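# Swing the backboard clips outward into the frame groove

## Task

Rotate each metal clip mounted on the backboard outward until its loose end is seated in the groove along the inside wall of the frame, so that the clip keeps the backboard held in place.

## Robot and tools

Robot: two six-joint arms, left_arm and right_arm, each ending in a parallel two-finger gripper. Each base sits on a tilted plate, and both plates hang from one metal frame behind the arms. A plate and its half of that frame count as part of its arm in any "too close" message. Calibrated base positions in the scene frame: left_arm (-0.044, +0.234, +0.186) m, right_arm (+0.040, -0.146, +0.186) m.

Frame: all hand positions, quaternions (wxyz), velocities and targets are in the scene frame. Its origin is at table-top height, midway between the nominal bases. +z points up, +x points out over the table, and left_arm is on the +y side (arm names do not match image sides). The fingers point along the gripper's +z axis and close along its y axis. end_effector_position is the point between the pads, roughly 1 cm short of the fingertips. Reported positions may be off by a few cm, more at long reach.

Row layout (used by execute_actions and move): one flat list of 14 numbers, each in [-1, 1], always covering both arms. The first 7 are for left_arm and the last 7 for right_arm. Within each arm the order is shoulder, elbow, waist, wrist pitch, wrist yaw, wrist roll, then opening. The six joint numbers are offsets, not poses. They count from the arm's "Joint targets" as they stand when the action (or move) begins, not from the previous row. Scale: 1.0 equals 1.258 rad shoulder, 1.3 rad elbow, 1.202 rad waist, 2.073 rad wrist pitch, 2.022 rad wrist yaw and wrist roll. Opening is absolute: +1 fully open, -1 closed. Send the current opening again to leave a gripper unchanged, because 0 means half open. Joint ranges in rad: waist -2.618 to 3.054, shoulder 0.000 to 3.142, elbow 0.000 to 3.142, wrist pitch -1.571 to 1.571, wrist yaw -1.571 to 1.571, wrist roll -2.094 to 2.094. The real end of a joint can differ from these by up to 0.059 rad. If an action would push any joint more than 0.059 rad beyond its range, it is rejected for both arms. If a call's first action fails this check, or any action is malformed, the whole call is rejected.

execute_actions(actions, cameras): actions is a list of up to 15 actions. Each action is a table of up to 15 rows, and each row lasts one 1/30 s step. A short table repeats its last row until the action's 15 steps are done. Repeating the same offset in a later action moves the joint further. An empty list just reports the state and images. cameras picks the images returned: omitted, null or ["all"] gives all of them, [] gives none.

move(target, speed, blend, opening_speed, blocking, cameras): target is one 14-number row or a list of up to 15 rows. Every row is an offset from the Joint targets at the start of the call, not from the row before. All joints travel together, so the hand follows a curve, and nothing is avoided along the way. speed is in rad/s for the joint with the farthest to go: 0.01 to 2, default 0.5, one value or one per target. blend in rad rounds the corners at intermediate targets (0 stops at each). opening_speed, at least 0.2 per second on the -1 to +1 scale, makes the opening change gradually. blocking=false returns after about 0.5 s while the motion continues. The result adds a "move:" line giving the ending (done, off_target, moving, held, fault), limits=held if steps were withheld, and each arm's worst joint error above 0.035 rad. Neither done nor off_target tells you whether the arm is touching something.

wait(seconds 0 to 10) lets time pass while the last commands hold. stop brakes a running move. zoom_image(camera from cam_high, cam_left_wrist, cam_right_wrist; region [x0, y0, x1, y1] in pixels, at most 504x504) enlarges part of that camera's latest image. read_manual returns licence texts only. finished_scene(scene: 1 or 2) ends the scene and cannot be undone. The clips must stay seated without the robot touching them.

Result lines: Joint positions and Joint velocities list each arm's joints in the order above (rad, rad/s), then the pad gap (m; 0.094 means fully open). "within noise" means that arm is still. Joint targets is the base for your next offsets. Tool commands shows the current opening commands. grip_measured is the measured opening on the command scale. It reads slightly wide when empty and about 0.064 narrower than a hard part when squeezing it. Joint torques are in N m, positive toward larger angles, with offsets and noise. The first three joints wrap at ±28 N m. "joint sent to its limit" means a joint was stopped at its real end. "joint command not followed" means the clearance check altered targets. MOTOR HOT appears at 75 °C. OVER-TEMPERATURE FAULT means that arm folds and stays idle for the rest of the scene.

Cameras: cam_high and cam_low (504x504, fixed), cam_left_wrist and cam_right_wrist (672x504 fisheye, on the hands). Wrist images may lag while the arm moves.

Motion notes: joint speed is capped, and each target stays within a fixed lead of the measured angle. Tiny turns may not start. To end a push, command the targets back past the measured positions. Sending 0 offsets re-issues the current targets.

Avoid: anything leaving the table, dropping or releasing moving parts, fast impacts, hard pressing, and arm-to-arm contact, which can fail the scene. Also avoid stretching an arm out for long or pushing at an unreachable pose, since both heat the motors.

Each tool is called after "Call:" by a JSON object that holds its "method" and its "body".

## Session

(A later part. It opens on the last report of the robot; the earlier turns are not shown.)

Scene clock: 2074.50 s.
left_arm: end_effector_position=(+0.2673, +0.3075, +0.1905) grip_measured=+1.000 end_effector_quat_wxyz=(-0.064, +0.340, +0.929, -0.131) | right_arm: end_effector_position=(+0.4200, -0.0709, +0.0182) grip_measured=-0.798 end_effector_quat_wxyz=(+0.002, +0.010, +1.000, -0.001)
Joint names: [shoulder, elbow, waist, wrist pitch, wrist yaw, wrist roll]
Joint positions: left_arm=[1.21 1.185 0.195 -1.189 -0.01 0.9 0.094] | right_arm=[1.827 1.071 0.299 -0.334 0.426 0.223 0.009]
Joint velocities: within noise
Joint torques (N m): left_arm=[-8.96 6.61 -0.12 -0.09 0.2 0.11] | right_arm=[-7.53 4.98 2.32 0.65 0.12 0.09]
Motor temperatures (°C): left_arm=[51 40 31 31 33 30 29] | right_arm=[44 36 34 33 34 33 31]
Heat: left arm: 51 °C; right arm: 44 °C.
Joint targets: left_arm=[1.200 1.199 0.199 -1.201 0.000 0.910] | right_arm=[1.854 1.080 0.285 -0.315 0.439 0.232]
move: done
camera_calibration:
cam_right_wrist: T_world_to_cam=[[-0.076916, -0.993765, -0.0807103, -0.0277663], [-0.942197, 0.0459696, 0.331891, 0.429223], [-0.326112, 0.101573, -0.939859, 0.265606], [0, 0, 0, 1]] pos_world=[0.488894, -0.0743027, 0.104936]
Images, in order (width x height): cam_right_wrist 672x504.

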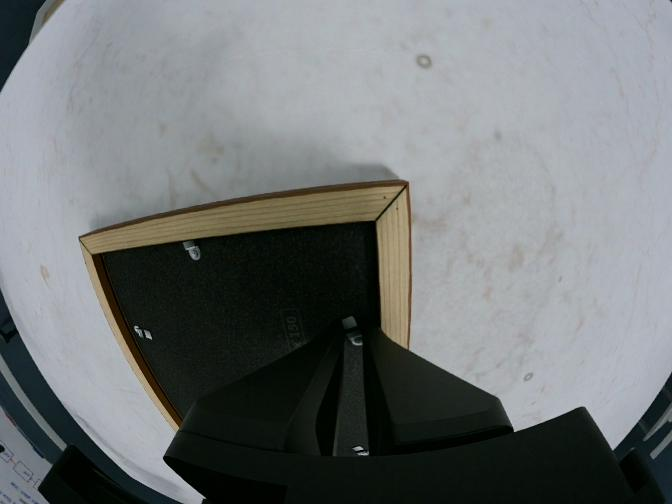

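Call:
{"method": "move", "body": {"target": [0,0,0,0,0,0,1,0,0,0,0,0,0,-0.9], "speed": 0.4, "opening_speed": 0.2, "cameras": ["cam_right_wrist"]}}

Call:
{"method": "zoom_image", "body": {"camera": "cam_right_wrist", "region": [310, 290, 390, 360]}}

Scene clock: 2108.13 s.
left_arm: end_effector_position=(+0.2673, +0.3075, +0.1905) grip_measured=+1.000 end_effector_quat_wxyz=(-0.064, +0.340, +0.929, -0.131) | right_arm: end_effector_position=(+0.4206, -0.0720, +0.0182) grip_measured=-0.894 end_effector_quat_wxyz=(+0.004, +0.011, +1.000, -0.004)
Joint names: [shoulder, elbow, waist, wrist pitch, wrist yaw, wrist roll]
Joint positions: left_arm=[1.21 1.185 0.195 -1.189 -0.01 0.9 0.094] | right_arm=[1.827 1.071 0.299 -0.333 0.433 0.224 0.005]
Joint velocities: within noise
Joint torques (N m): left_arm=[-8.94 6.61 -0.1 -0.09 0.2 0.11] | right_arm=[-7.68 4.81 2.26 0.64 0.07 0.09]
Motor temperatures (°C): left_arm=[51 40 31 31 33 30 29] | right_arm=[44 35 34 32 34 33 31]
Heat: left arm: 51 °C; right arm: 44 °C.
Joint targets: left_arm=[1.200 1.199 0.199 -1.201 0.000 0.910] | right_arm=[1.854 1.080 0.285 -0.316 0.439 0.232]
move: done
camera_calibration:
cam_right_wrist: T_world_to_cam=[[-0.0779891, -0.994172, -0.0744264, -0.0285574], [-0.942932, 0.0493162, 0.329313, 0.430347], [-0.323724, 0.0958619, -0.941283, 0.264506], [0, 0, 0, 1]] pos_world=[0.489188, -0.0749702, 0.10513]
Images, in order (width x height): cam_right_wrist 672x504.

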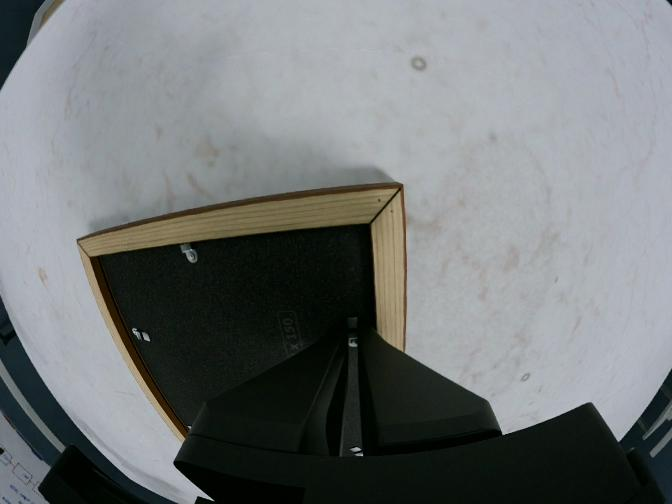

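Scaled by 6.300 from the camera's 672x504 image, which has a finer 960x720 frame.

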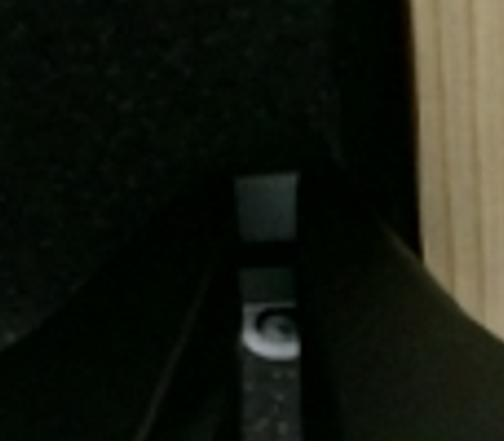

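Call:
{"method": "move", "body": {"target": [[0,0,0,0,0,0,1,0,0,0,0,0,0,-0.79],[0,0,0,0,0,0,1,-0.06,-0.0715,0.03,-0.022,0,0,-0.78],[0,0,0,0,0,0,1,-0.0334,-0.0323,0.0175,-0.0063,0.0035,0.003,-0.78],[0,0,0,0,0,0,1,-0.0223,-0.0354,0.0075,0.0043,0.0015,0.003,-0.78],[0,0,0,0,0,0,1,-0.0175,-0.037,0.0042,0.0116,0.001,0.003,-0.78]], "speed": [0.4,0.4,0.3,0.15,0.1], "cameras": ["cam_right_wrist"]}}

Call:
{"method": "zoom_image", "body": {"camera": "cam_right_wrist", "region": [310, 290, 390, 360]}}

Scene clock: 2152.53 s.
left_arm: end_effector_position=(+0.2673, +0.3075, +0.1905) grip_measured=+1.000 end_effector_quat_wxyz=(-0.064, +0.340, +0.929, -0.131) | right_arm: end_effector_position=(+0.4104, -0.0725, +0.0186) grip_measured=-0.782 end_effector_quat_wxyz=(+0.003, +0.012, +1.000, -0.003)
Joint names: [shoulder, elbow, waist, wrist pitch, wrist yaw, wrist roll]
Joint positions: left_arm=[1.21 1.185 0.195 -1.189 -0.01 0.9 0.094] | right_arm=[1.807 1.023 0.303 -0.307 0.433 0.23 0.01]
Joint velocities: within noise
Joint torques (N m): left_arm=[-8.96 6.61 -0.08 -0.09 0.19 0.11] | right_arm=[-7.28 4.82 2.29 0.58 0.1 0.08]
Motor temperatures (°C): left_arm=[51 40 31 31 33 30 29] | right_arm=[44 35 34 32 34 33 31]
Heat: left arm: 51 °C; right arm: 44 °C.
Joint targets: left_arm=[1.200 1.199 0.199 -1.201 0.000 0.910] | right_arm=[1.832 1.032 0.290 -0.291 0.441 0.238]
move: done
camera_calibration:
cam_right_wrist: T_world_to_cam=[[-0.0806336, -0.993811, -0.0764122, -0.0286466], [-0.942563, 0.051095, 0.330098, 0.42063], [-0.32415, 0.0986403, -0.940849, 0.261959], [0, 0, 0, 1]] pos_world=[0.479075, -0.075801, 0.105425]
Images, in order (width x height): cam_right_wrist 672x504.

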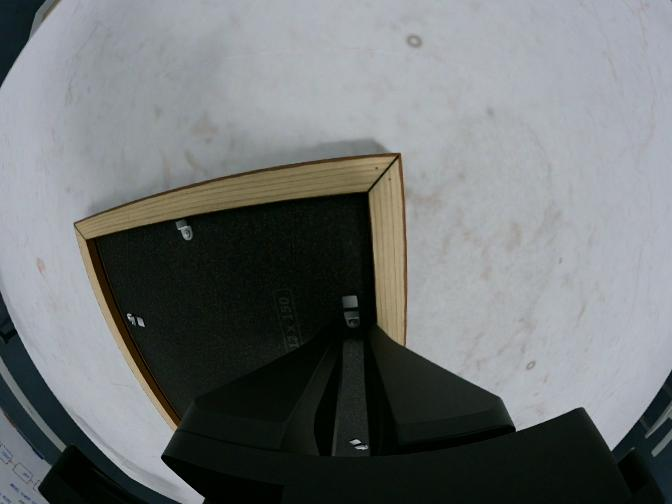

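Scaled by 6.300 from the camera's 672x504 image, which has a finer 960x720 frame.

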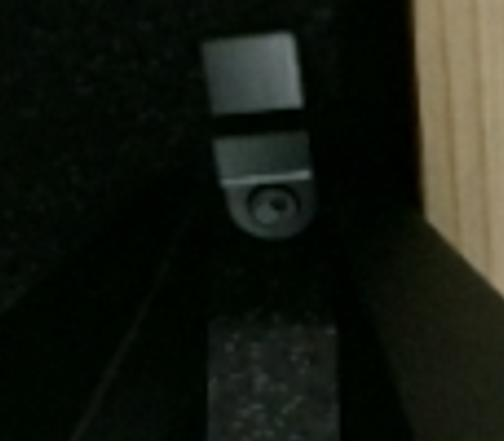

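Call:
{"method": "move", "body": {"target": [[0,0,0,0,0,0,1,0,0,0,0,0,0,-0.9],[0,0,0,0,0,0,1,0,0,0,0,0,0.25,-0.9]], "speed": 0.5, "opening_speed": 0.25, "cameras": ["cam_right_wrist"]}}

Call:
{"method": "zoom_image", "body": {"camera": "cam_right_wrist", "region": [310, 290, 390, 360]}}

Scene clock: 2164.63 s.
left_arm: end_effector_position=(+0.2673, +0.3075, +0.1905) grip_measured=+1.000 end_effector_quat_wxyz=(-0.064, +0.340, +0.929, -0.131) | right_arm: end_effector_position=(+0.4111, -0.0711, +0.0185) grip_measured=-0.898 end_effector_quat_wxyz=(+0.004, +0.262, +0.965, +0.003)
Joint names: [shoulder, elbow, waist, wrist pitch, wrist yaw, wrist roll]
Joint positions: left_arm=[1.21 1.185 0.195 -1.189 -0.01 0.9 0.094] | right_arm=[1.807 1.023 0.302 -0.302 0.424 0.734 0.005]
Joint velocities: within noise
Joint torques (N m): left_arm=[-8.92 6.63 -0.14 -0.1 0.2 0.11] | right_arm=[-7.3 4.89 2.35 0.55 0.15 0.15]
Motor temperatures (°C): left_arm=[51 40 31 31 33 30 29] | right_arm=[44 36 34 32 34 33 31]
Heat: left arm: 51 °C; right arm: 44 °C.
Joint targets: left_arm=[1.200 1.199 0.199 -1.201 0.000 0.910] | right_arm=[1.832 1.032 0.290 -0.292 0.441 0.744]
move: done
camera_calibration:
cam_right_wrist: T_world_to_cam=[[-0.552029, -0.829044, -0.089164, 0.178591], [-0.801452, 0.498047, 0.331095, 0.395008], [-0.230084, 0.254235, -0.939375, 0.234313], [0, 0, 0, 1]] pos_world=[0.46908, -0.108243, 0.105246]
Images, in order (width x height): cam_right_wrist 672x504.

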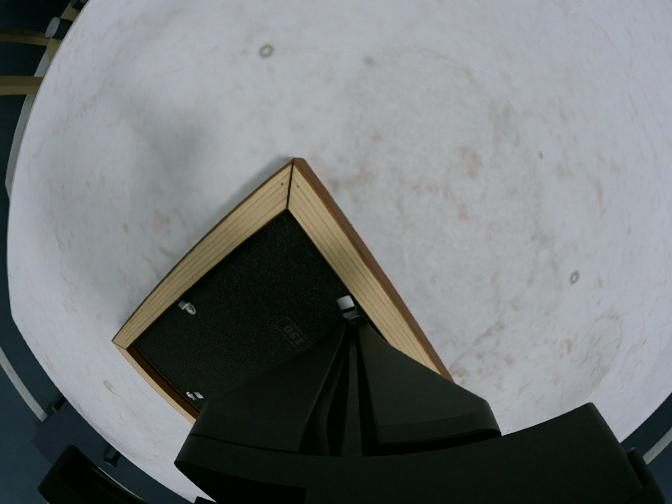

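Scaled by 6.300 from the camera's 672x504 image, which has a finer 960x720 frame.

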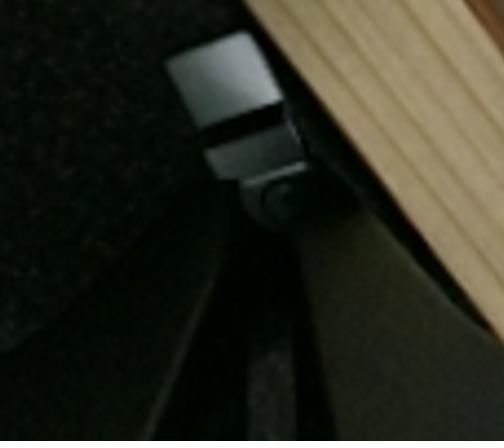

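Call:
{"method": "move", "body": {"target": [[0,0,0,0,0,0,1,0,0,0,0,0,0,-0.79],[0,0,0,0,0,0,1,-0.065,-0.025,0.03,-0.022,0,0,-0.78],[0,0,0,0,0,0,1,-0.0143,0.0138,0.0067,-0.0207,0.001,-0.17,-0.78],[0,0,0,0,0,0,1,-0.0032,0.0112,-0.0033,-0.0101,-0.0015,-0.17,-0.78],[0,0,0,0,0,0,1,0.0016,0.0092,-0.0067,-0.0029,-0.0015,-0.17,-0.78]], "speed": [0.4,0.4,0.3,0.15,0.1], "cameras": ["cam_right_wrist"]}}

Call:
{"method": "zoom_image", "body": {"camera": "cam_right_wrist", "region": [310, 290, 390, 360]}}

Scene clock: 2201.37 s.
left_arm: end_effector_position=(+0.2673, +0.3075, +0.1905) grip_measured=+1.000 end_effector_quat_wxyz=(-0.064, +0.340, +0.929, -0.131) | right_arm: end_effector_position=(+0.4138, -0.0730, +0.0193) grip_measured=-0.782 end_effector_quat_wxyz=(+0.004, +0.104, +0.995, +0.000)
Joint names: [shoulder, elbow, waist, wrist pitch, wrist yaw, wrist roll]
Joint positions: left_arm=[1.21 1.185 0.195 -1.189 -0.01 0.9 0.094] | right_arm=[1.807 1.033 0.298 -0.312 0.425 0.409 0.01]
Joint velocities: within noise
Joint torques (N m): left_arm=[-8.96 6.65 -0.14 -0.1 0.21 0.12] | right_arm=[-7.28 4.98 2.03 0.59 0.14 -0.14]
Motor temperatures (°C): left_arm=[51 40 31 31 33 30 29] | right_arm=[44 36 34 32 34 33 31]
Heat: left arm: 51 °C; right arm: 44 °C.
Joint targets: left_arm=[1.200 1.199 0.199 -1.201 0.000 0.910] | right_arm=[1.834 1.044 0.282 -0.298 0.438 0.400]
move: done
camera_calibration:
cam_right_wrist: T_world_to_cam=[[-0.26164, -0.961498, -0.084056, 0.048607], [-0.91826, 0.221159, 0.328461, 0.426013], [-0.297225, 0.163124, -0.94077, 0.257311], [0, 0, 0, 1]] pos_world=[0.480388, -0.0894547, 0.106227]
Images, in order (width x height): cam_right_wrist 672x504.

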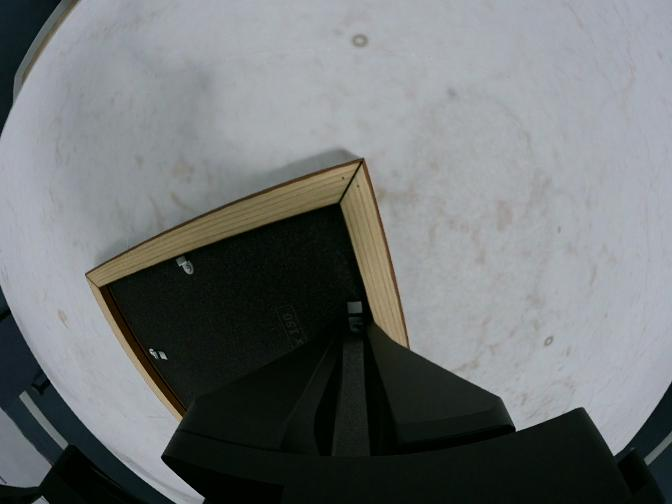

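Scaled by 6.300 from the camera's 672x504 image, which has a finer 960x720 frame.

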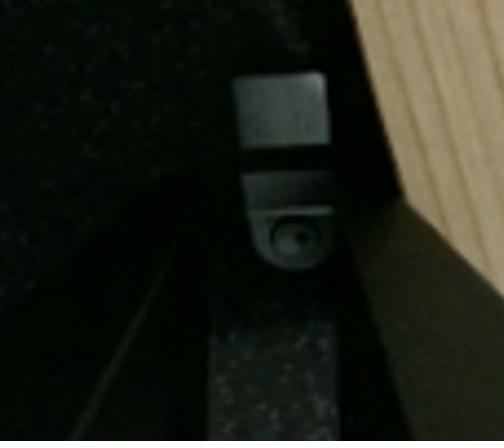

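Call:
{"method": "move", "body": {"target": [[0,0,0,0,0,0,1,0,0,0,0,0,0,-0.9],[0,0,0,0,0,0,1,0.004,0,-0.006,0,0,0.0,-0.9]], "speed": 0.4, "opening_speed": 0.25, "cameras": ["cam_right_wrist"]}}

Call:
{"method": "zoom_image", "body": {"camera": "cam_right_wrist", "region": [310, 290, 390, 360]}}

Scene clock: 2210.53 s.
left_arm: end_effector_position=(+0.2673, +0.3075, +0.1905) grip_measured=+1.000 end_effector_quat_wxyz=(-0.064, +0.340, +0.929, -0.131) | right_arm: end_effector_position=(+0.4138, -0.0742, +0.0189) grip_measured=-0.897 end_effector_quat_wxyz=(+0.004, +0.105, +0.994, -0.001)
Joint names: [shoulder, elbow, waist, wrist pitch, wrist yaw, wrist roll]
Joint positions: left_arm=[1.21 1.185 0.195 -1.189 -0.01 0.9 0.094] | right_arm=[1.807 1.033 0.295 -0.312 0.425 0.408 0.005]
Joint velocities: within noise
Joint torques (N m): left_arm=[-8.94 6.64 -0.12 -0.09 0.2 0.12] | right_arm=[-6.75 4.97 1.76 0.58 0.14 -0.11]
Motor temperatures (°C): left_arm=[51 40 31 31 33 30 29] | right_arm=[44 36 34 32 34 33 31]
Heat: left arm: 51 °C; right arm: 44 °C.
Joint targets: left_arm=[1.200 1.199 0.199 -1.201 0.000 0.910] | right_arm=[1.839 1.044 0.275 -0.297 0.438 0.400]
move: done
camera_calibration:
cam_right_wrist: T_world_to_cam=[[-0.263348, -0.961213, -0.0819647, 0.0480661], [-0.917638, 0.223381, 0.328695, 0.426384], [-0.297637, 0.161775, -0.940873, 0.257213], [0, 0, 0, 1]] pos_world=[0.48048, -0.090655, 0.105794]
Images, in order (width x height): cam_right_wrist 672x504.

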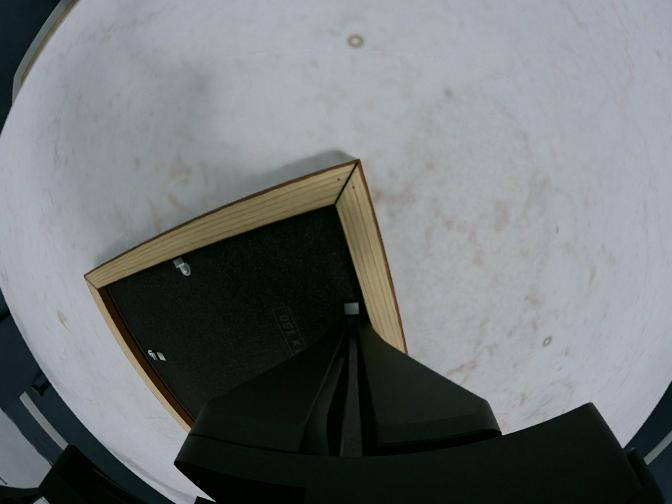

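Scaled by 6.300 from the camera's 672x504 image, which has a finer 960x720 frame.

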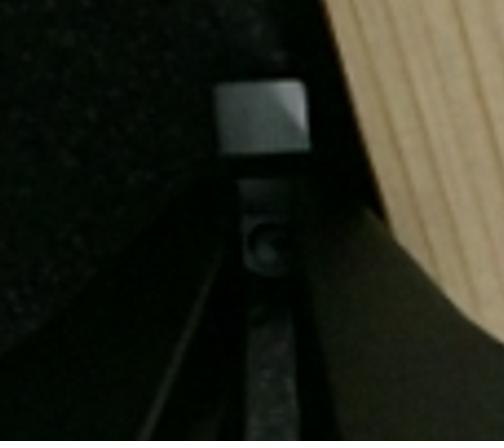

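Call:
{"method": "move", "body": {"target": [0,0,0,0,0,0,1,0,0,0,0,0,0.35,-0.9], "speed": 0.5, "cameras": ["cam_right_wrist"]}}

Call:
{"method": "zoom_image", "body": {"camera": "cam_right_wrist", "region": [310, 290, 390, 360]}}

Scene clock: 2219.10 s.
left_arm: end_effector_position=(+0.2673, +0.3075, +0.1905) grip_measured=+1.000 end_effector_quat_wxyz=(-0.064, +0.340, +0.929, -0.131) | right_arm: end_effector_position=(+0.4145, -0.0735, +0.0190) grip_measured=-0.897 end_effector_quat_wxyz=(+0.004, +0.435, +0.901, +0.003)
Joint names: [shoulder, elbow, waist, wrist pitch, wrist yaw, wrist roll]
Joint positions: left_arm=[1.21 1.185 0.195 -1.189 -0.01 0.9 0.094] | right_arm=[1.807 1.035 0.295 -0.311 0.422 1.096 0.005]
Joint velocities: within noise
Joint torques (N m): left_arm=[-8.94 6.63 -0.14 -0.11 0.2 0.12] | right_arm=[-6.61 4.97 1.66 0.57 0.18 0.16]
Motor temperatures (°C): left_arm=[51 40 31 31 33 30 29] | right_arm=[43 36 33 32 34 33 31]
Heat: left arm: 51 °C; right arm: 43 °C.
Joint targets: left_arm=[1.200 1.199 0.199 -1.201 0.000 0.910] | right_arm=[1.839 1.044 0.275 -0.298 0.438 1.108]
move: done
camera_calibration:
cam_right_wrist: T_world_to_cam=[[-0.813805, -0.574015, -0.0907145, 0.305745], [-0.568039, 0.752752, 0.33271, 0.320678], [-0.122695, 0.32229, -0.938656, 0.196659], [0, 0, 0, 1]] pos_world=[0.455103, -0.12927, 0.105638]
Images, in order (width x height): cam_right_wrist 672x504.

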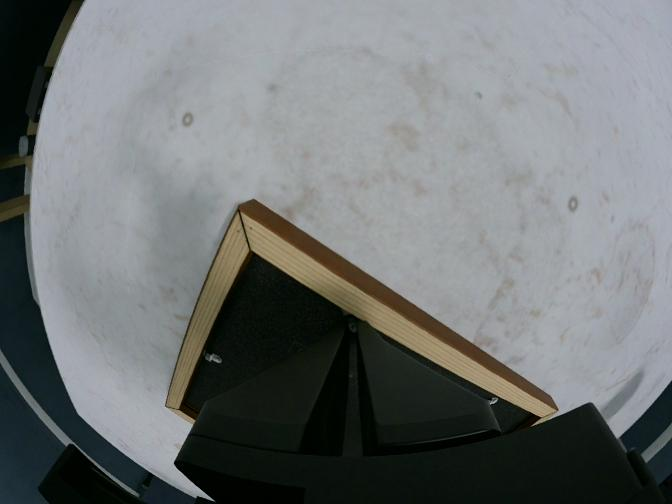

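Scaled by 6.300 from the camera's 672x504 image, which has a finer 960x720 frame.

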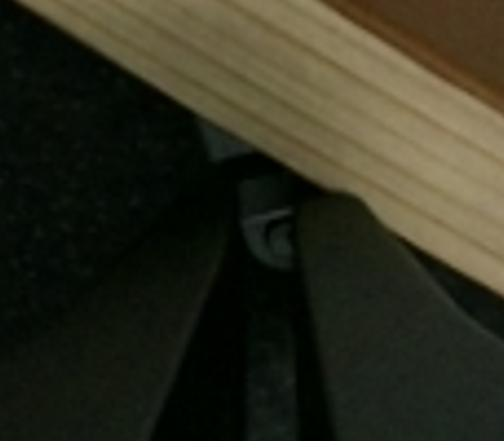

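Call:
{"method": "move", "body": {"target": [0,0,0,0,0,0,1,0,0,0,0,0,0.31,-0.9], "speed": 0.5, "cameras": ["cam_right_wrist"]}}

Call:
{"method": "zoom_image", "body": {"camera": "cam_right_wrist", "region": [310, 290, 390, 360]}}

Scene clock: 2226.50 s.
left_arm: end_effector_position=(+0.2673, +0.3075, +0.1905) grip_measured=+1.000 end_effector_quat_wxyz=(-0.064, +0.340, +0.929, -0.131) | right_arm: end_effector_position=(+0.4163, -0.0723, +0.0195) grip_measured=-0.898 end_effector_quat_wxyz=(+0.002, +0.693, +0.721, +0.008)
Joint names: [shoulder, elbow, waist, wrist pitch, wrist yaw, wrist roll]
Joint positions: left_arm=[1.21 1.185 0.195 -1.189 -0.01 0.9 0.094] | right_arm=[1.807 1.038 0.295 -0.309 0.416 1.726 0.005]
Joint velocities: within noise
Joint torques (N m): left_arm=[-8.94 6.63 -0.12 -0.09 0.2 0.11] | right_arm=[-6.76 4.53 1.83 0.61 0.22 0.06]
Motor temperatures (°C): left_arm=[51 40 31 31 33 30 29] | right_arm=[43 36 33 32 34 33 31]
Heat: left arm: 51 °C; right arm: 43 °C.
Joint targets: left_arm=[1.200 1.199 0.199 -1.201 0.000 0.910] | right_arm=[1.839 1.044 0.275 -0.298 0.438 1.735]
move: done
camera_calibration:
cam_right_wrist: T_world_to_cam=[[-0.995318, 0.0186737, -0.0948322, 0.426485], [-0.0151989, 0.938712, 0.344366, 0.103718], [0.0954508, 0.344196, -0.934034, 0.107628], [0, 0, 0, 1]] pos_world=[0.415791, -0.14237, 0.105256]
Images, in order (width x height): cam_right_wrist 672x504.

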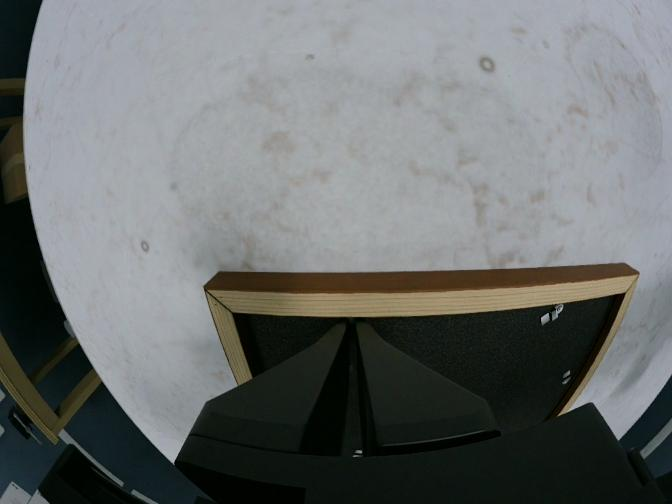

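Scaled by 6.300 from the camera's 672x504 image, which has a finer 960x720 frame.

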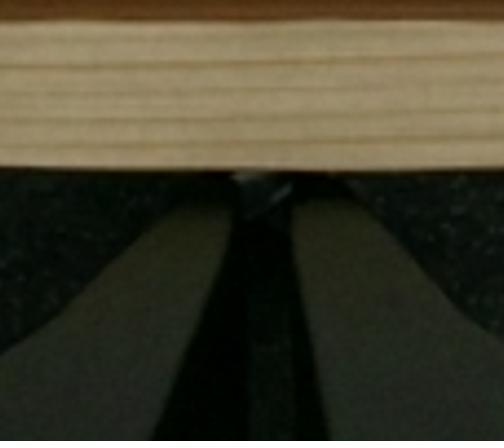

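Call:
{"method": "move", "body": {"target": [[0,0,0,0,0,0,1,0,0,0,0,0,0,-0.79],[0,0,0,0,0,0,1,-0.085,0.013,0.028,-0.042,0.006,0,-0.79],[0,0,0,0,0,0,1,-0.2536,-0.3431,0.1273,0.0449,0.0232,-0.9886,-0.79]], "speed": [0.4,0.4,1.0], "cameras": ["cam_right_wrist"]}}

Call:
{"method": "zoom_image", "body": {"camera": "cam_right_wrist", "region": [280, 240, 420, 350]}}

Call:
{"method": "zoom_image", "body": {"camera": "cam_right_wrist", "region": [240, 120, 480, 300]}}

Scene clock: 2251.77 s.
left_arm: end_effector_position=(+0.2673, +0.3075, +0.1905) grip_measured=+1.000 end_effector_quat_wxyz=(-0.064, +0.340, +0.929, -0.131) | right_arm: end_effector_position=(+0.3107, -0.0793, +0.0494) grip_measured=-0.792 end_effector_quat_wxyz=(-0.003, -0.283, +0.959, -0.003)
Joint names: [shoulder, elbow, waist, wrist pitch, wrist yaw, wrist roll]
Joint positions: left_arm=[1.21 1.185 0.195 -1.189 -0.01 0.9 0.094] | right_arm=[1.539 0.609 0.411 -0.22 0.478 -0.255 0.01]
Joint velocities: within noise
Joint torques (N m): left_arm=[-8.96 6.61 -0.09 -0.09 0.19 0.11] | right_arm=[-8.32 2.63 3.71 0.62 0.11 -0.15]
Motor temperatures (°C): left_arm=[51 40 31 31 33 30 29] | right_arm=[43 35 33 32 34 33 31]
Heat: left arm: 51 °C; right arm: 43 °C.
Joint targets: left_arm=[1.200 1.199 0.199 -1.201 0.000 0.910] | right_arm=[1.520 0.598 0.428 -0.205 0.485 -0.264]
move: done
camera_calibration:
cam_right_wrist: T_world_to_cam=[[0.492364, -0.86697, -0.0770828, -0.209064], [-0.803509, -0.486789, 0.342651, 0.230387], [-0.334591, -0.106772, -0.936295, 0.246052], [0, 0, 0, 1]] pos_world=[0.37038, -0.0428306, 0.135319]
Images, in order (width x height): cam_right_wrist 672x504.

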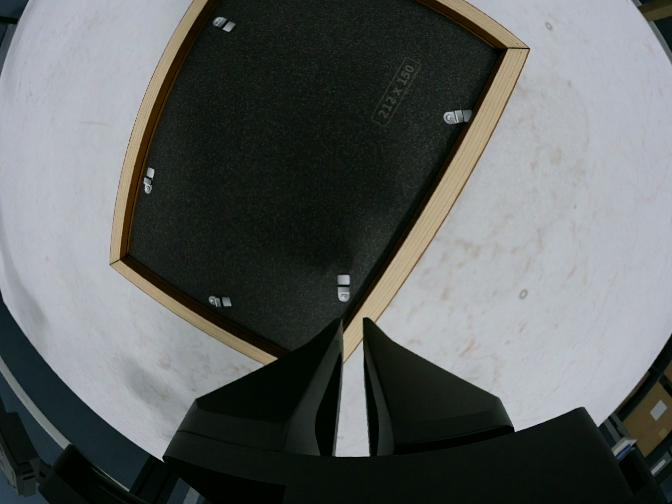

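Scaled by 3.600 from the camera's 672x504 image, which has a finer 960x720 frame.

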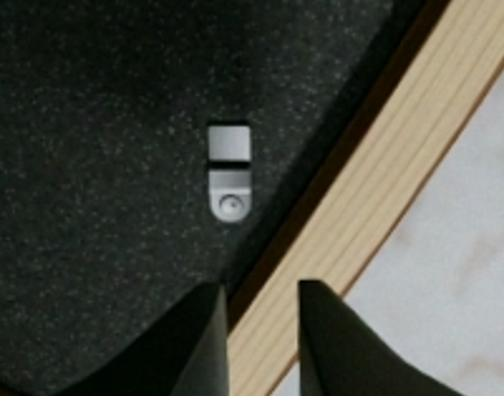

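Scaled by 2.100 from the camera's 672x504 image, which has a finer 960x720 frame.

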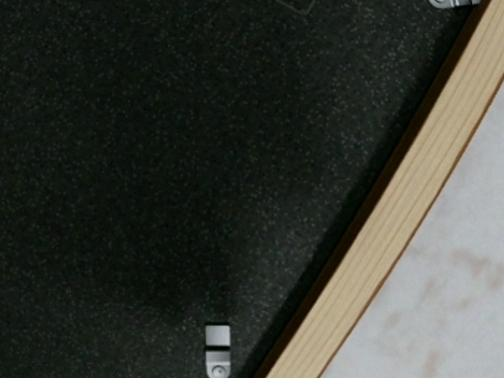

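Call:
{"method": "zoom_image", "body": {"camera": "cam_right_wrist", "region": [320, 250, 400, 330]}}

Call:
{"method": "zoom_image", "body": {"camera": "cam_right_wrist", "region": [420, 80, 500, 150]}}

Scaled by 6.300 from the camera's 672x504 image, which has a finer 960x720 frame.

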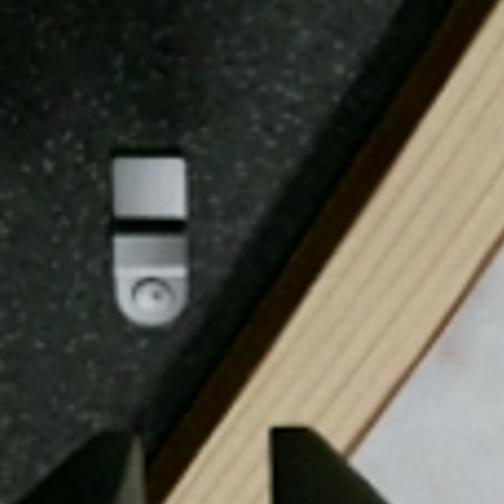

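Scaled by 6.300 from the camera's 672x504 image, which has a finer 960x720 frame.

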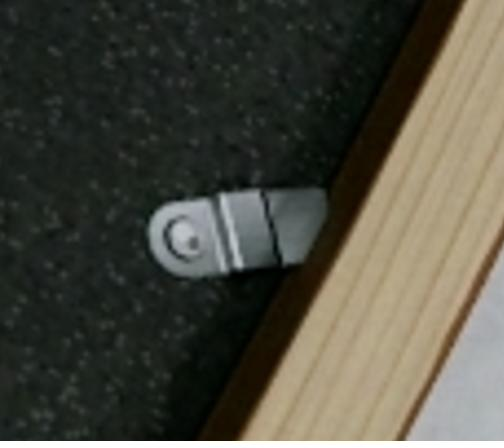

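Call:
{"method": "move", "body": {"target": [[0,0,0,0,0,0,1,0.1335,0.0092,-0.0483,0.0632,-0.0183,0.2505,-0.723],[0,0,0,0,0,0,1,0.1446,0.0158,-0.0555,0.074,-0.0198,0.2505,-0.723],[0,0,0,0,0,0,1,0.1494,0.0177,-0.0594,0.0786,-0.0208,0.2505,-0.723]], "speed": [0.4,0.15,0.1], "cameras": ["cam_right_wrist"]}}

Call:
{"method": "zoom_image", "body": {"camera": "cam_right_wrist", "region": [310, 290, 390, 360]}}

Scene clock: 2349.57 s.
left_arm: end_effector_position=(+0.2673, +0.3075, +0.1905) grip_measured=+1.000 end_effector_quat_wxyz=(-0.064, +0.340, +0.929, -0.131) | right_arm: end_effector_position=(+0.3063, -0.0732, +0.0173) grip_measured=-0.725 end_effector_quat_wxyz=(-0.010, -0.025, +1.000, +0.000)
Joint names: [shoulder, elbow, waist, wrist pitch, wrist yaw, wrist roll]
Joint positions: left_arm=[1.21 1.185 0.195 -1.189 -0.01 0.9 0.094] | right_arm=[1.684 0.609 0.369 -0.072 0.449 0.234 0.013]
Joint velocities: within noise
Joint torques (N m): left_arm=[-8.95 6.63 -0.14 -0.09 0.2 0.11] | right_arm=[-4.78 3.78 1.7 0.73 -0.06 0.05]
Motor temperatures (°C): left_arm=[51 40 31 31 33 30 29] | right_arm=[45 34 34 32 34 33 31]
Heat: left arm: 51 °C; right arm: 45 °C.
Joint targets: left_arm=[1.200 1.199 0.199 -1.201 0.000 0.910] | right_arm=[1.708 0.621 0.356 -0.042 0.443 0.242]
move: done
camera_calibration:
cam_right_wrist: T_world_to_cam=[[-0.00930581, -0.996571, -0.0822159, -0.0598208], [-0.934253, -0.0206466, 0.356012, 0.31477], [-0.356489, 0.0801234, -0.930858, 0.235435], [0, 0, 0, 1]] pos_world=[0.377448, -0.0719806, 0.102176]
Images, in order (width x height): cam_right_wrist 672x504.

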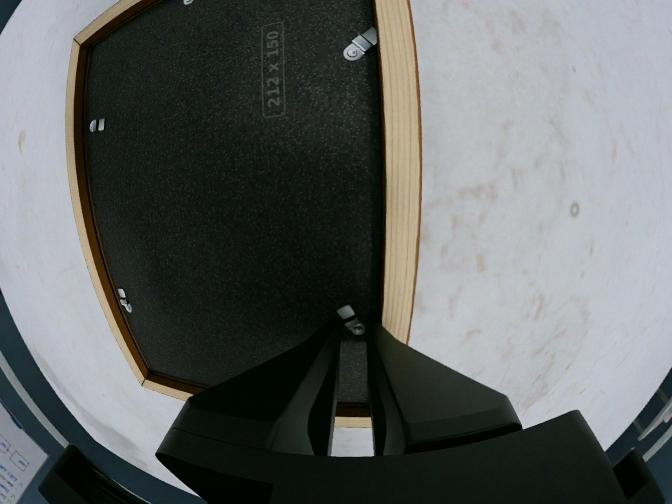

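Scaled by 6.300 from the camera's 672x504 image, which has a finer 960x720 frame.

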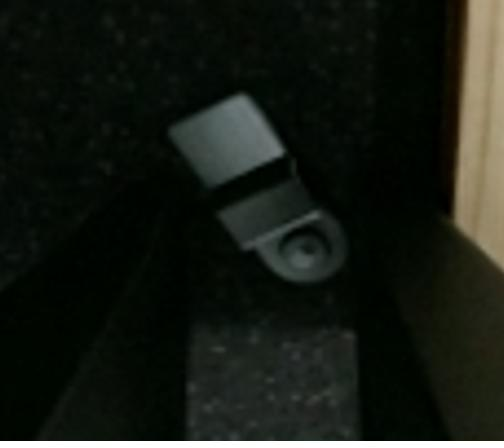

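Call:
{"method": "move", "body": {"target": [0,0,0,0,0,0,1,-0.006,0,0,0,0,0,-0.9], "speed": 0.4, "opening_speed": 0.25, "cameras": ["cam_right_wrist"]}}

Call:
{"method": "zoom_image", "body": {"camera": "cam_right_wrist", "region": [310, 290, 390, 360]}}

Scene clock: 2362.43 s.
left_arm: end_effector_position=(+0.2673, +0.3075, +0.1905) grip_measured=+1.000 end_effector_quat_wxyz=(-0.064, +0.340, +0.929, -0.131) | right_arm: end_effector_position=(+0.3072, -0.0747, +0.0173) grip_measured=-0.894 end_effector_quat_wxyz=(-0.008, -0.024, +1.000, -0.004)
Joint names: [shoulder, elbow, waist, wrist pitch, wrist yaw, wrist roll]
Joint positions: left_arm=[1.21 1.185 0.195 -1.189 -0.01 0.9 0.094] | right_arm=[1.684 0.609 0.369 -0.07 0.458 0.235 0.005]
Joint velocities: within noise
Joint torques (N m): left_arm=[-8.95 6.64 -0.12 -0.09 0.2 0.11] | right_arm=[-5.49 3.69 1.74 0.7 -0.16 0.07]
Motor temperatures (°C): left_arm=[51 40 31 31 33 30 29] | right_arm=[43 34 34 32 34 33 31]
Heat: left arm: 51 °C; right arm: 43 °C.
Joint targets: left_arm=[1.200 1.199 0.199 -1.201 0.000 0.910] | right_arm=[1.700 0.621 0.356 -0.041 0.443 0.242]
move: done
camera_calibration:
cam_right_wrist: T_world_to_cam=[[-0.0103997, -0.997208, -0.0739444, -0.0611065], [-0.935771, -0.0163592, 0.352228, 0.316417], [-0.352454, 0.0728581, -0.932989, 0.234108], [0, 0, 0, 1]] pos_world=[0.377971, -0.0728162, 0.102451]
Images, in order (width x height): cam_right_wrist 672x504.

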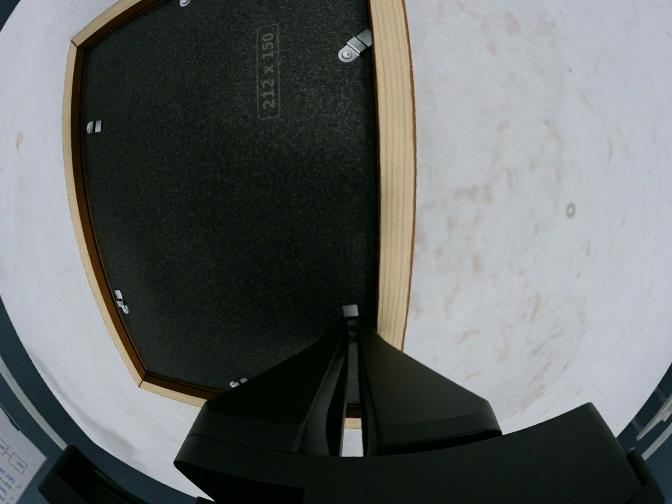

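Scaled by 6.300 from the camera's 672x504 image, which has a finer 960x720 frame.

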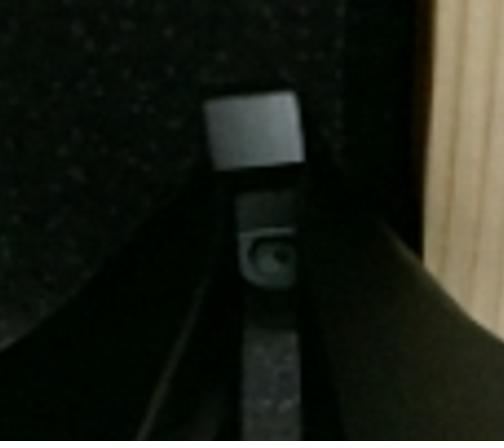

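Call:
{"method": "move", "body": {"target": [0,0,0,0,0,0,1,0,0,0,0,0,0.46,-0.9], "speed": 0.5, "cameras": ["cam_right_wrist"]}}

Call:
{"method": "zoom_image", "body": {"camera": "cam_right_wrist", "region": [310, 290, 390, 360]}}

Scene clock: 2377.93 s.
left_arm: end_effector_position=(+0.2673, +0.3075, +0.1905) grip_measured=+1.000 end_effector_quat_wxyz=(-0.064, +0.340, +0.929, -0.131) | right_arm: end_effector_position=(+0.3075, -0.0739, +0.0173) grip_measured=-0.894 end_effector_quat_wxyz=(-0.006, +0.424, +0.906, -0.005)
Joint names: [shoulder, elbow, waist, wrist pitch, wrist yaw, wrist roll]
Joint positions: left_arm=[1.21 1.185 0.195 -1.189 -0.01 0.9 0.094] | right_arm=[1.684 0.609 0.369 -0.068 0.454 1.158 0.005]
Joint velocities: within noise
Joint torques (N m): left_arm=[-8.96 6.65 -0.09 -0.09 0.2 0.11] | right_arm=[-5.57 3.69 1.62 0.65 -0.15 0.14]
Motor temperatures (°C): left_arm=[51 40 31 31 33 30 29] | right_arm=[42 34 33 32 34 33 31]
Heat: left arm: 51 °C; right arm: 42 °C.
Joint targets: left_arm=[1.200 1.199 0.199 -1.201 0.000 0.910] | right_arm=[1.700 0.621 0.356 -0.042 0.443 1.172]
move: done
camera_calibration:
cam_right_wrist: T_world_to_cam=[[-0.802304, -0.593108, -0.0673047, 0.212961], [-0.576847, 0.741396, 0.342898, 0.262501], [-0.153476, 0.313933, -0.936958, 0.190843], [0, 0, 0, 1]] pos_world=[0.351572, -0.12822, 0.103134]
Images, in order (width x height): cam_right_wrist 672x504.

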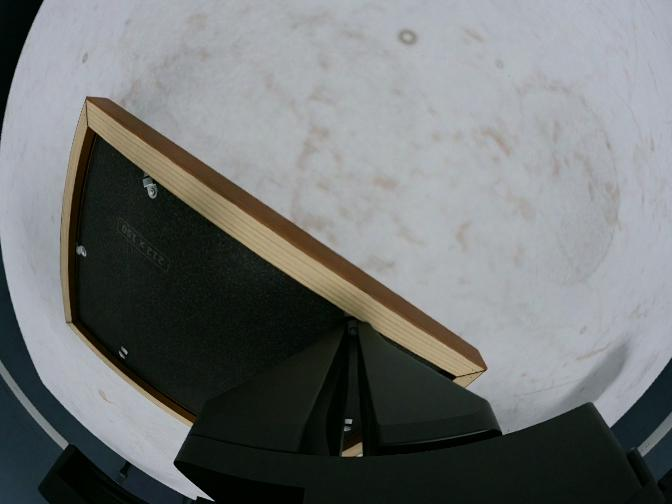

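Scaled by 6.300 from the camera's 672x504 image, which has a finer 960x720 frame.

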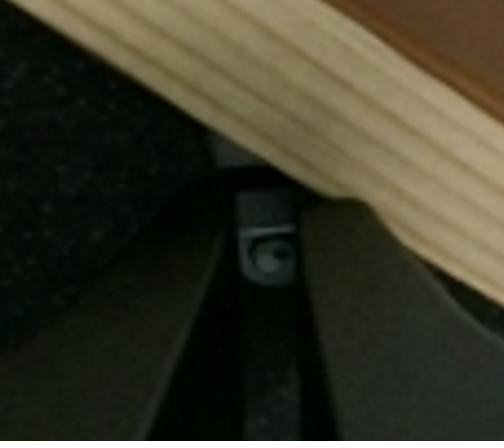

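Call:
{"method": "move", "body": {"target": [[0,0,0,0,0,0,1,0,0,0,0,0,0,-0.79],[0,0,0,0,0,0,1,-0.065,-0.01,0.03,-0.02,0,0,-0.79],[0,0,0,0,0,0,1,-0.0127,-0.0085,0.011,-0.0169,0,0.3175,-0.57],[0,0,0,0,0,0,1,-0.0048,-0.0015,0.003,-0.0048,0,0.3175,-0.57],[0,0,0,0,0,0,1,0.0032,0,0,0,0,0.3175,-0.57]], "speed": [0.4,0.4,0.5,0.15,0.1], "cameras": ["cam_right_wrist"]}}

Call:
{"method": "zoom_image", "body": {"camera": "cam_right_wrist", "region": [310, 290, 390, 360]}}

Scene clock: 2411.37 s.
left_arm: end_effector_position=(+0.2673, +0.3075, +0.1905) grip_measured=+1.000 end_effector_quat_wxyz=(-0.064, +0.340, +0.929, -0.131) | right_arm: end_effector_position=(+0.3108, -0.0720, +0.0173) grip_measured=-0.572 end_effector_quat_wxyz=(-0.005, +0.694, +0.720, +0.001)
Joint names: [shoulder, elbow, waist, wrist pitch, wrist yaw, wrist roll]
Joint positions: left_arm=[1.21 1.185 0.195 -1.189 -0.01 0.9 0.094] | right_arm=[1.683 0.611 0.367 -0.056 0.444 1.806 0.02]
Joint velocities: within noise
Joint torques (N m): left_arm=[-8.98 6.61 -0.1 -0.09 0.19 0.11] | right_arm=[-5 3.55 1.92 0.61 0 0.04]
Motor temperatures (°C): left_arm=[51 40 31 31 33 30 29] | right_arm=[42 34 33 32 34 33 31]
Heat: left arm: 51 °C; right arm: 42 °C.
Joint targets: left_arm=[1.200 1.199 0.199 -1.201 0.000 0.910] | right_arm=[1.704 0.621 0.356 -0.042 0.442 1.814]
move: done
camera_calibration:
cam_right_wrist: T_world_to_cam=[[-0.996929, 0.0203825, -0.0756122, 0.321489], [-0.00694759, 0.938707, 0.344646, 0.100085], [0.0780025, 0.344113, -0.935683, 0.120977], [0, 0, 0, 1]] pos_world=[0.311761, -0.142133, 0.10301]
Images, in order (width x height): cam_right_wrist 672x504.

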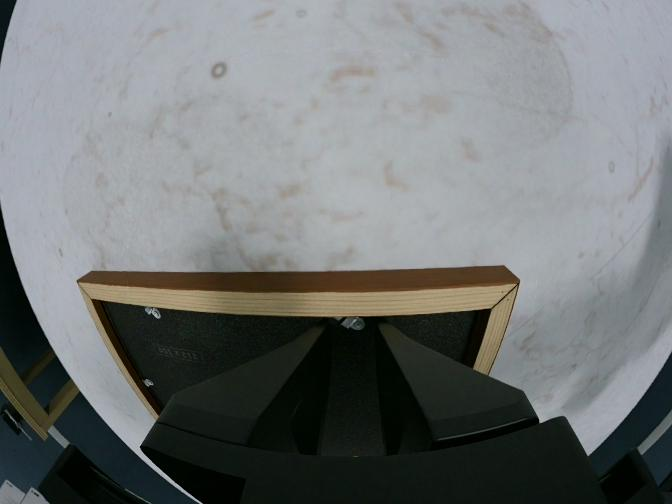

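Scaled by 6.300 from the camera's 672x504 image, which has a finer 960x720 frame.

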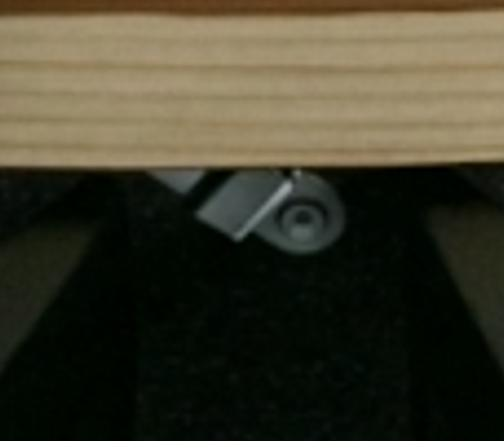

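Call:
{"method": "move", "body": {"target": [[0,0,0,0,0,0,1,-0.065,-0.0508,0.03,-0.02,0,0,-0.57],[0,0,0,0,0,0,1,-0.0223,-0.03,0.0042,-0.0111,-0.0015,0,-0.57],[0,0,0,0,0,0,1,-0.0127,-0.0254,-0.0042,0.001,-0.002,0,-0.57],[0,0,0,0,0,0,1,-0.0064,-0.0238,-0.0075,0.0058,-0.002,0,-0.57],[0,0,0,0,0,0,1,-0.0064,-0.0238,-0.0075,0.0058,-0.002,0,-0.9]], "speed": [0.4,0.3,0.15,0.1,0.1], "opening_speed": 0.25, "cameras": ["cam_right_wrist"]}}

Call:
{"method": "zoom_image", "body": {"camera": "cam_right_wrist", "region": [310, 290, 390, 360]}}

Scene clock: 2462.67 s.
left_arm: end_effector_position=(+0.2673, +0.3075, +0.1905) grip_measured=+1.000 end_effector_quat_wxyz=(-0.064, +0.340, +0.929, -0.131) | right_arm: end_effector_position=(+0.3049, -0.0746, +0.0190) grip_measured=-0.898 end_effector_quat_wxyz=(-0.006, +0.695, +0.719, +0.002)
Joint names: [shoulder, elbow, waist, wrist pitch, wrist yaw, wrist roll]
Joint positions: left_arm=[1.21 1.185 0.195 -1.189 -0.01 0.9 0.094] | right_arm=[1.662 0.581 0.364 -0.044 0.439 1.808 0.005]
Joint velocities: within noise
Joint torques (N m): left_arm=[-8.95 6.64 -0.14 -0.1 0.2 0.11] | right_arm=[-3.66 3.33 1.21 0.6 -0.02 0.05]
Motor temperatures (°C): left_arm=[51 40 31 31 33 30 29] | right_arm=[40 34 33 32 34 33 31]
Heat: left arm: 51 °C; right arm: 40 °C.
Joint targets: left_arm=[1.200 1.199 0.199 -1.201 0.000 0.910] | right_arm=[1.696 0.590 0.348 -0.029 0.439 1.814]
move: done
camera_calibration:
cam_right_wrist: T_world_to_cam=[[-0.996782, 0.0251941, -0.0760972, 0.316186], [-0.0028638, 0.937525, 0.347906, 0.100441], [0.0801082, 0.347005, -0.934436, 0.123495], [0, 0, 0, 1]] pos_world=[0.305563, -0.144985, 0.104515]
Images, in order (width x height): cam_right_wrist 672x504.

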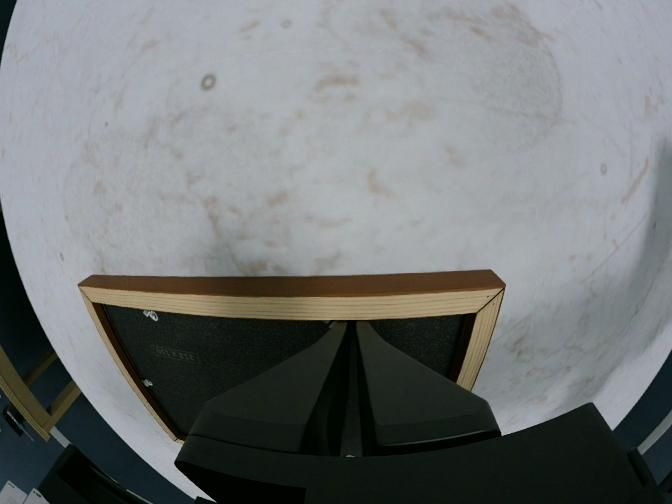

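Scaled by 6.300 from the camera's 672x504 image, which has a finer 960x720 frame.

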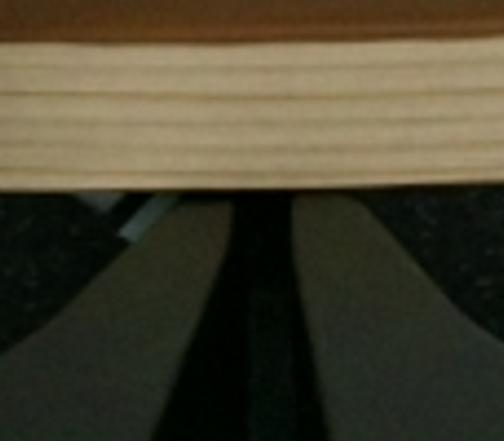

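Call:
{"method": "move", "body": {"target": [[0,0,0,0,0,0,1,0,0,0,0,0,0,-0.6],[0,0,0,0,0,0,1,-0.065,-0.02,0.025,-0.02,0,0,-0.57],[0,0,0,0,0,0,1,-0.09,-0.03,0.035,-0.03,0,-0.9,-0.57]], "speed": [0.4,0.3,1.0], "cameras": ["cam_right_wrist"]}}

Call:
{"method": "zoom_image", "body": {"camera": "cam_right_wrist", "region": [280, 260, 400, 350]}}

Scene clock: 2475.27 s.
left_arm: end_effector_position=(+0.2673, +0.3075, +0.1905) grip_measured=+1.000 end_effector_quat_wxyz=(-0.064, +0.340, +0.929, -0.131) | right_arm: end_effector_position=(+0.3046, -0.0762, +0.0296) grip_measured=-0.572 end_effector_quat_wxyz=(+0.004, -0.133, +0.991, +0.012)
Joint names: [shoulder, elbow, waist, wrist pitch, wrist yaw, wrist roll]
Joint positions: left_arm=[1.21 1.185 0.195 -1.189 -0.01 0.9 0.094] | right_arm=[1.602 0.562 0.371 -0.074 0.432 0.004 0.02]
Joint velocities: within noise
Joint torques (N m): left_arm=[-8.95 6.64 -0.12 -0.09 0.19 0.11] | right_arm=[-8.46 2.07 3.73 0.32 0.04 -0.09]
Motor temperatures (°C): left_arm=[51 40 31 31 33 30 29] | right_arm=[41 34 33 32 34 33 31]
Heat: left arm: 51 °C; right arm: 41 °C.
Joint targets: left_arm=[1.200 1.199 0.199 -1.201 0.000 0.910] | right_arm=[1.583 0.551 0.389 -0.092 0.439 -0.006]
move: done
camera_calibration:
cam_right_wrist: T_world_to_cam=[[0.20795, -0.972394, -0.105863, -0.12545], [-0.916333, -0.231528, 0.326694, 0.288046], [-0.342185, 0.0290701, -0.939183, 0.238521], [0, 0, 0, 1]] pos_world=[0.371652, -0.0622304, 0.116631]
Images, in order (width x height): cam_right_wrist 672x504.

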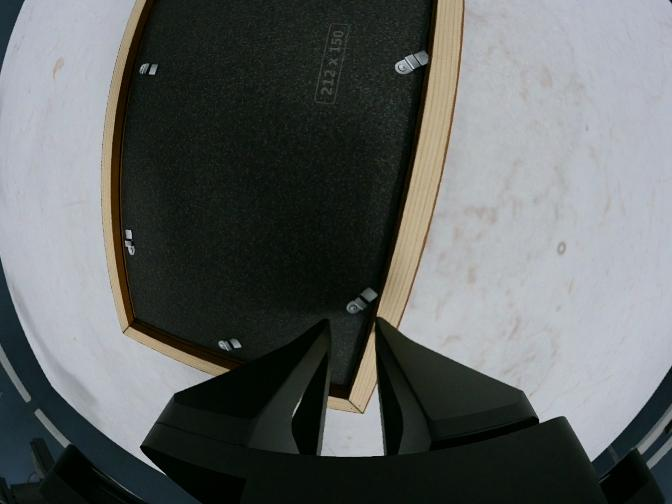

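Scaled by 4.200 from the camera's 672x504 image, which has a finer 960x720 frame.

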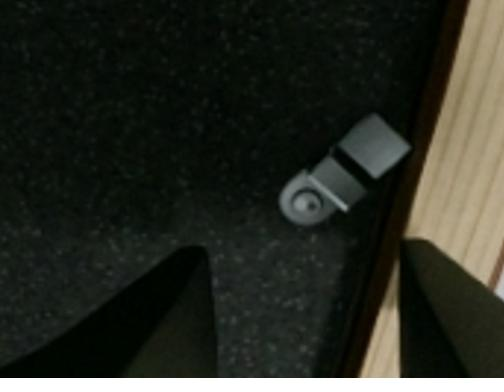

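Call:
{"method": "move", "body": {"target": [[0,0,0,0,0,0,1,0.0755,0.0338,-0.0175,0.0145,0.0158,0.3778,-0.77],[0,0,0,0,0,0,1,0.0851,0.04,-0.0258,0.026,0.0145,0.3778,-0.77],[0,0,0,0,0,0,1,0.0914,0.0415,-0.0291,0.0304,0.0138,0.3778,-0.77]], "speed": [0.4,0.15,0.1], "cameras": ["cam_right_wrist"]}}

Call:
{"method": "zoom_image", "body": {"camera": "cam_right_wrist", "region": [310, 290, 390, 360]}}

Scene clock: 2518.40 s.
left_arm: end_effector_position=(+0.2673, +0.3075, +0.1905) grip_measured=+1.000 end_effector_quat_wxyz=(-0.064, +0.340, +0.929, -0.131) | right_arm: end_effector_position=(+0.3026, -0.0781, +0.0235) grip_measured=-0.768 end_effector_quat_wxyz=(-0.010, +0.230, +0.973, -0.006)
Joint names: [shoulder, elbow, waist, wrist pitch, wrist yaw, wrist roll]
Joint positions: left_arm=[1.21 1.185 0.195 -1.189 -0.01 0.9 0.094] | right_arm=[1.646 0.591 0.371 -0.097 0.455 0.751 0.011]
Joint velocities: within noise
Joint torques (N m): left_arm=[-8.95 6.64 -0.1 -0.1 0.19 0.11] | right_arm=[-1.83 3.86 1.42 1.03 0.09 0.08]
Motor temperatures (°C): left_arm=[51 40 31 31 33 30 29] | right_arm=[44 33 34 31 34 33 31]
Heat: left arm: 51 °C; right arm: 44 °C.
Joint targets: left_arm=[1.200 1.199 0.199 -1.201 0.000 0.910] | right_arm=[1.698 0.605 0.354 -0.029 0.466 0.758]
move: off_target (right_arm); right_arm: the wrist pitch is farthest, 0.068 rad from its target
camera_calibration:
cam_right_wrist: T_world_to_cam=[[-0.497824, -0.864825, -0.0651759, 0.0935859], [-0.822329, 0.446809, 0.352329, 0.311699], [-0.275582, 0.228994, -0.933604, 0.22755], [0, 0, 0, 1]] pos_world=[0.365618, -0.110442, 0.10872]
Images, in order (width x height): cam_right_wrist 672x504.

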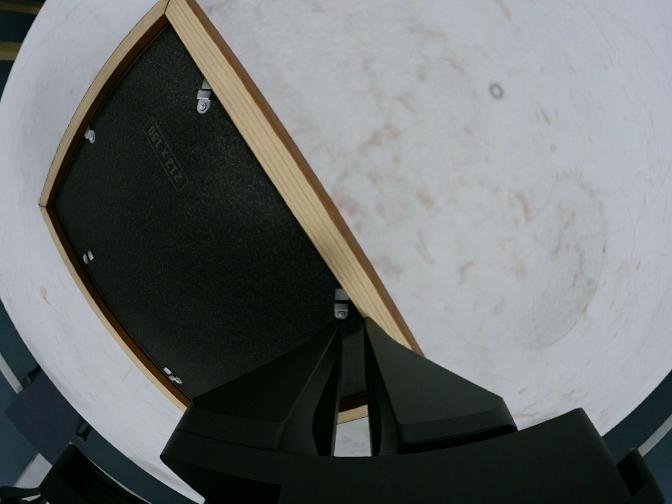

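Scaled by 6.300 from the camera's 672x504 image, which has a finer 960x720 frame.

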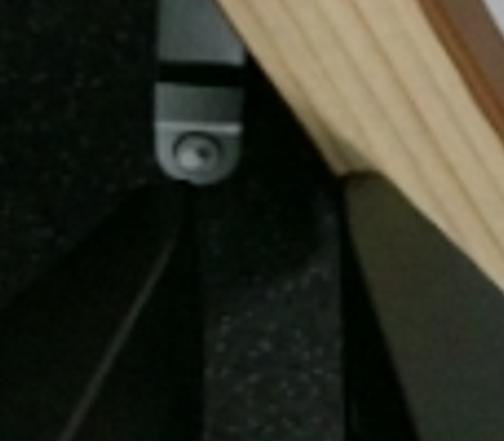

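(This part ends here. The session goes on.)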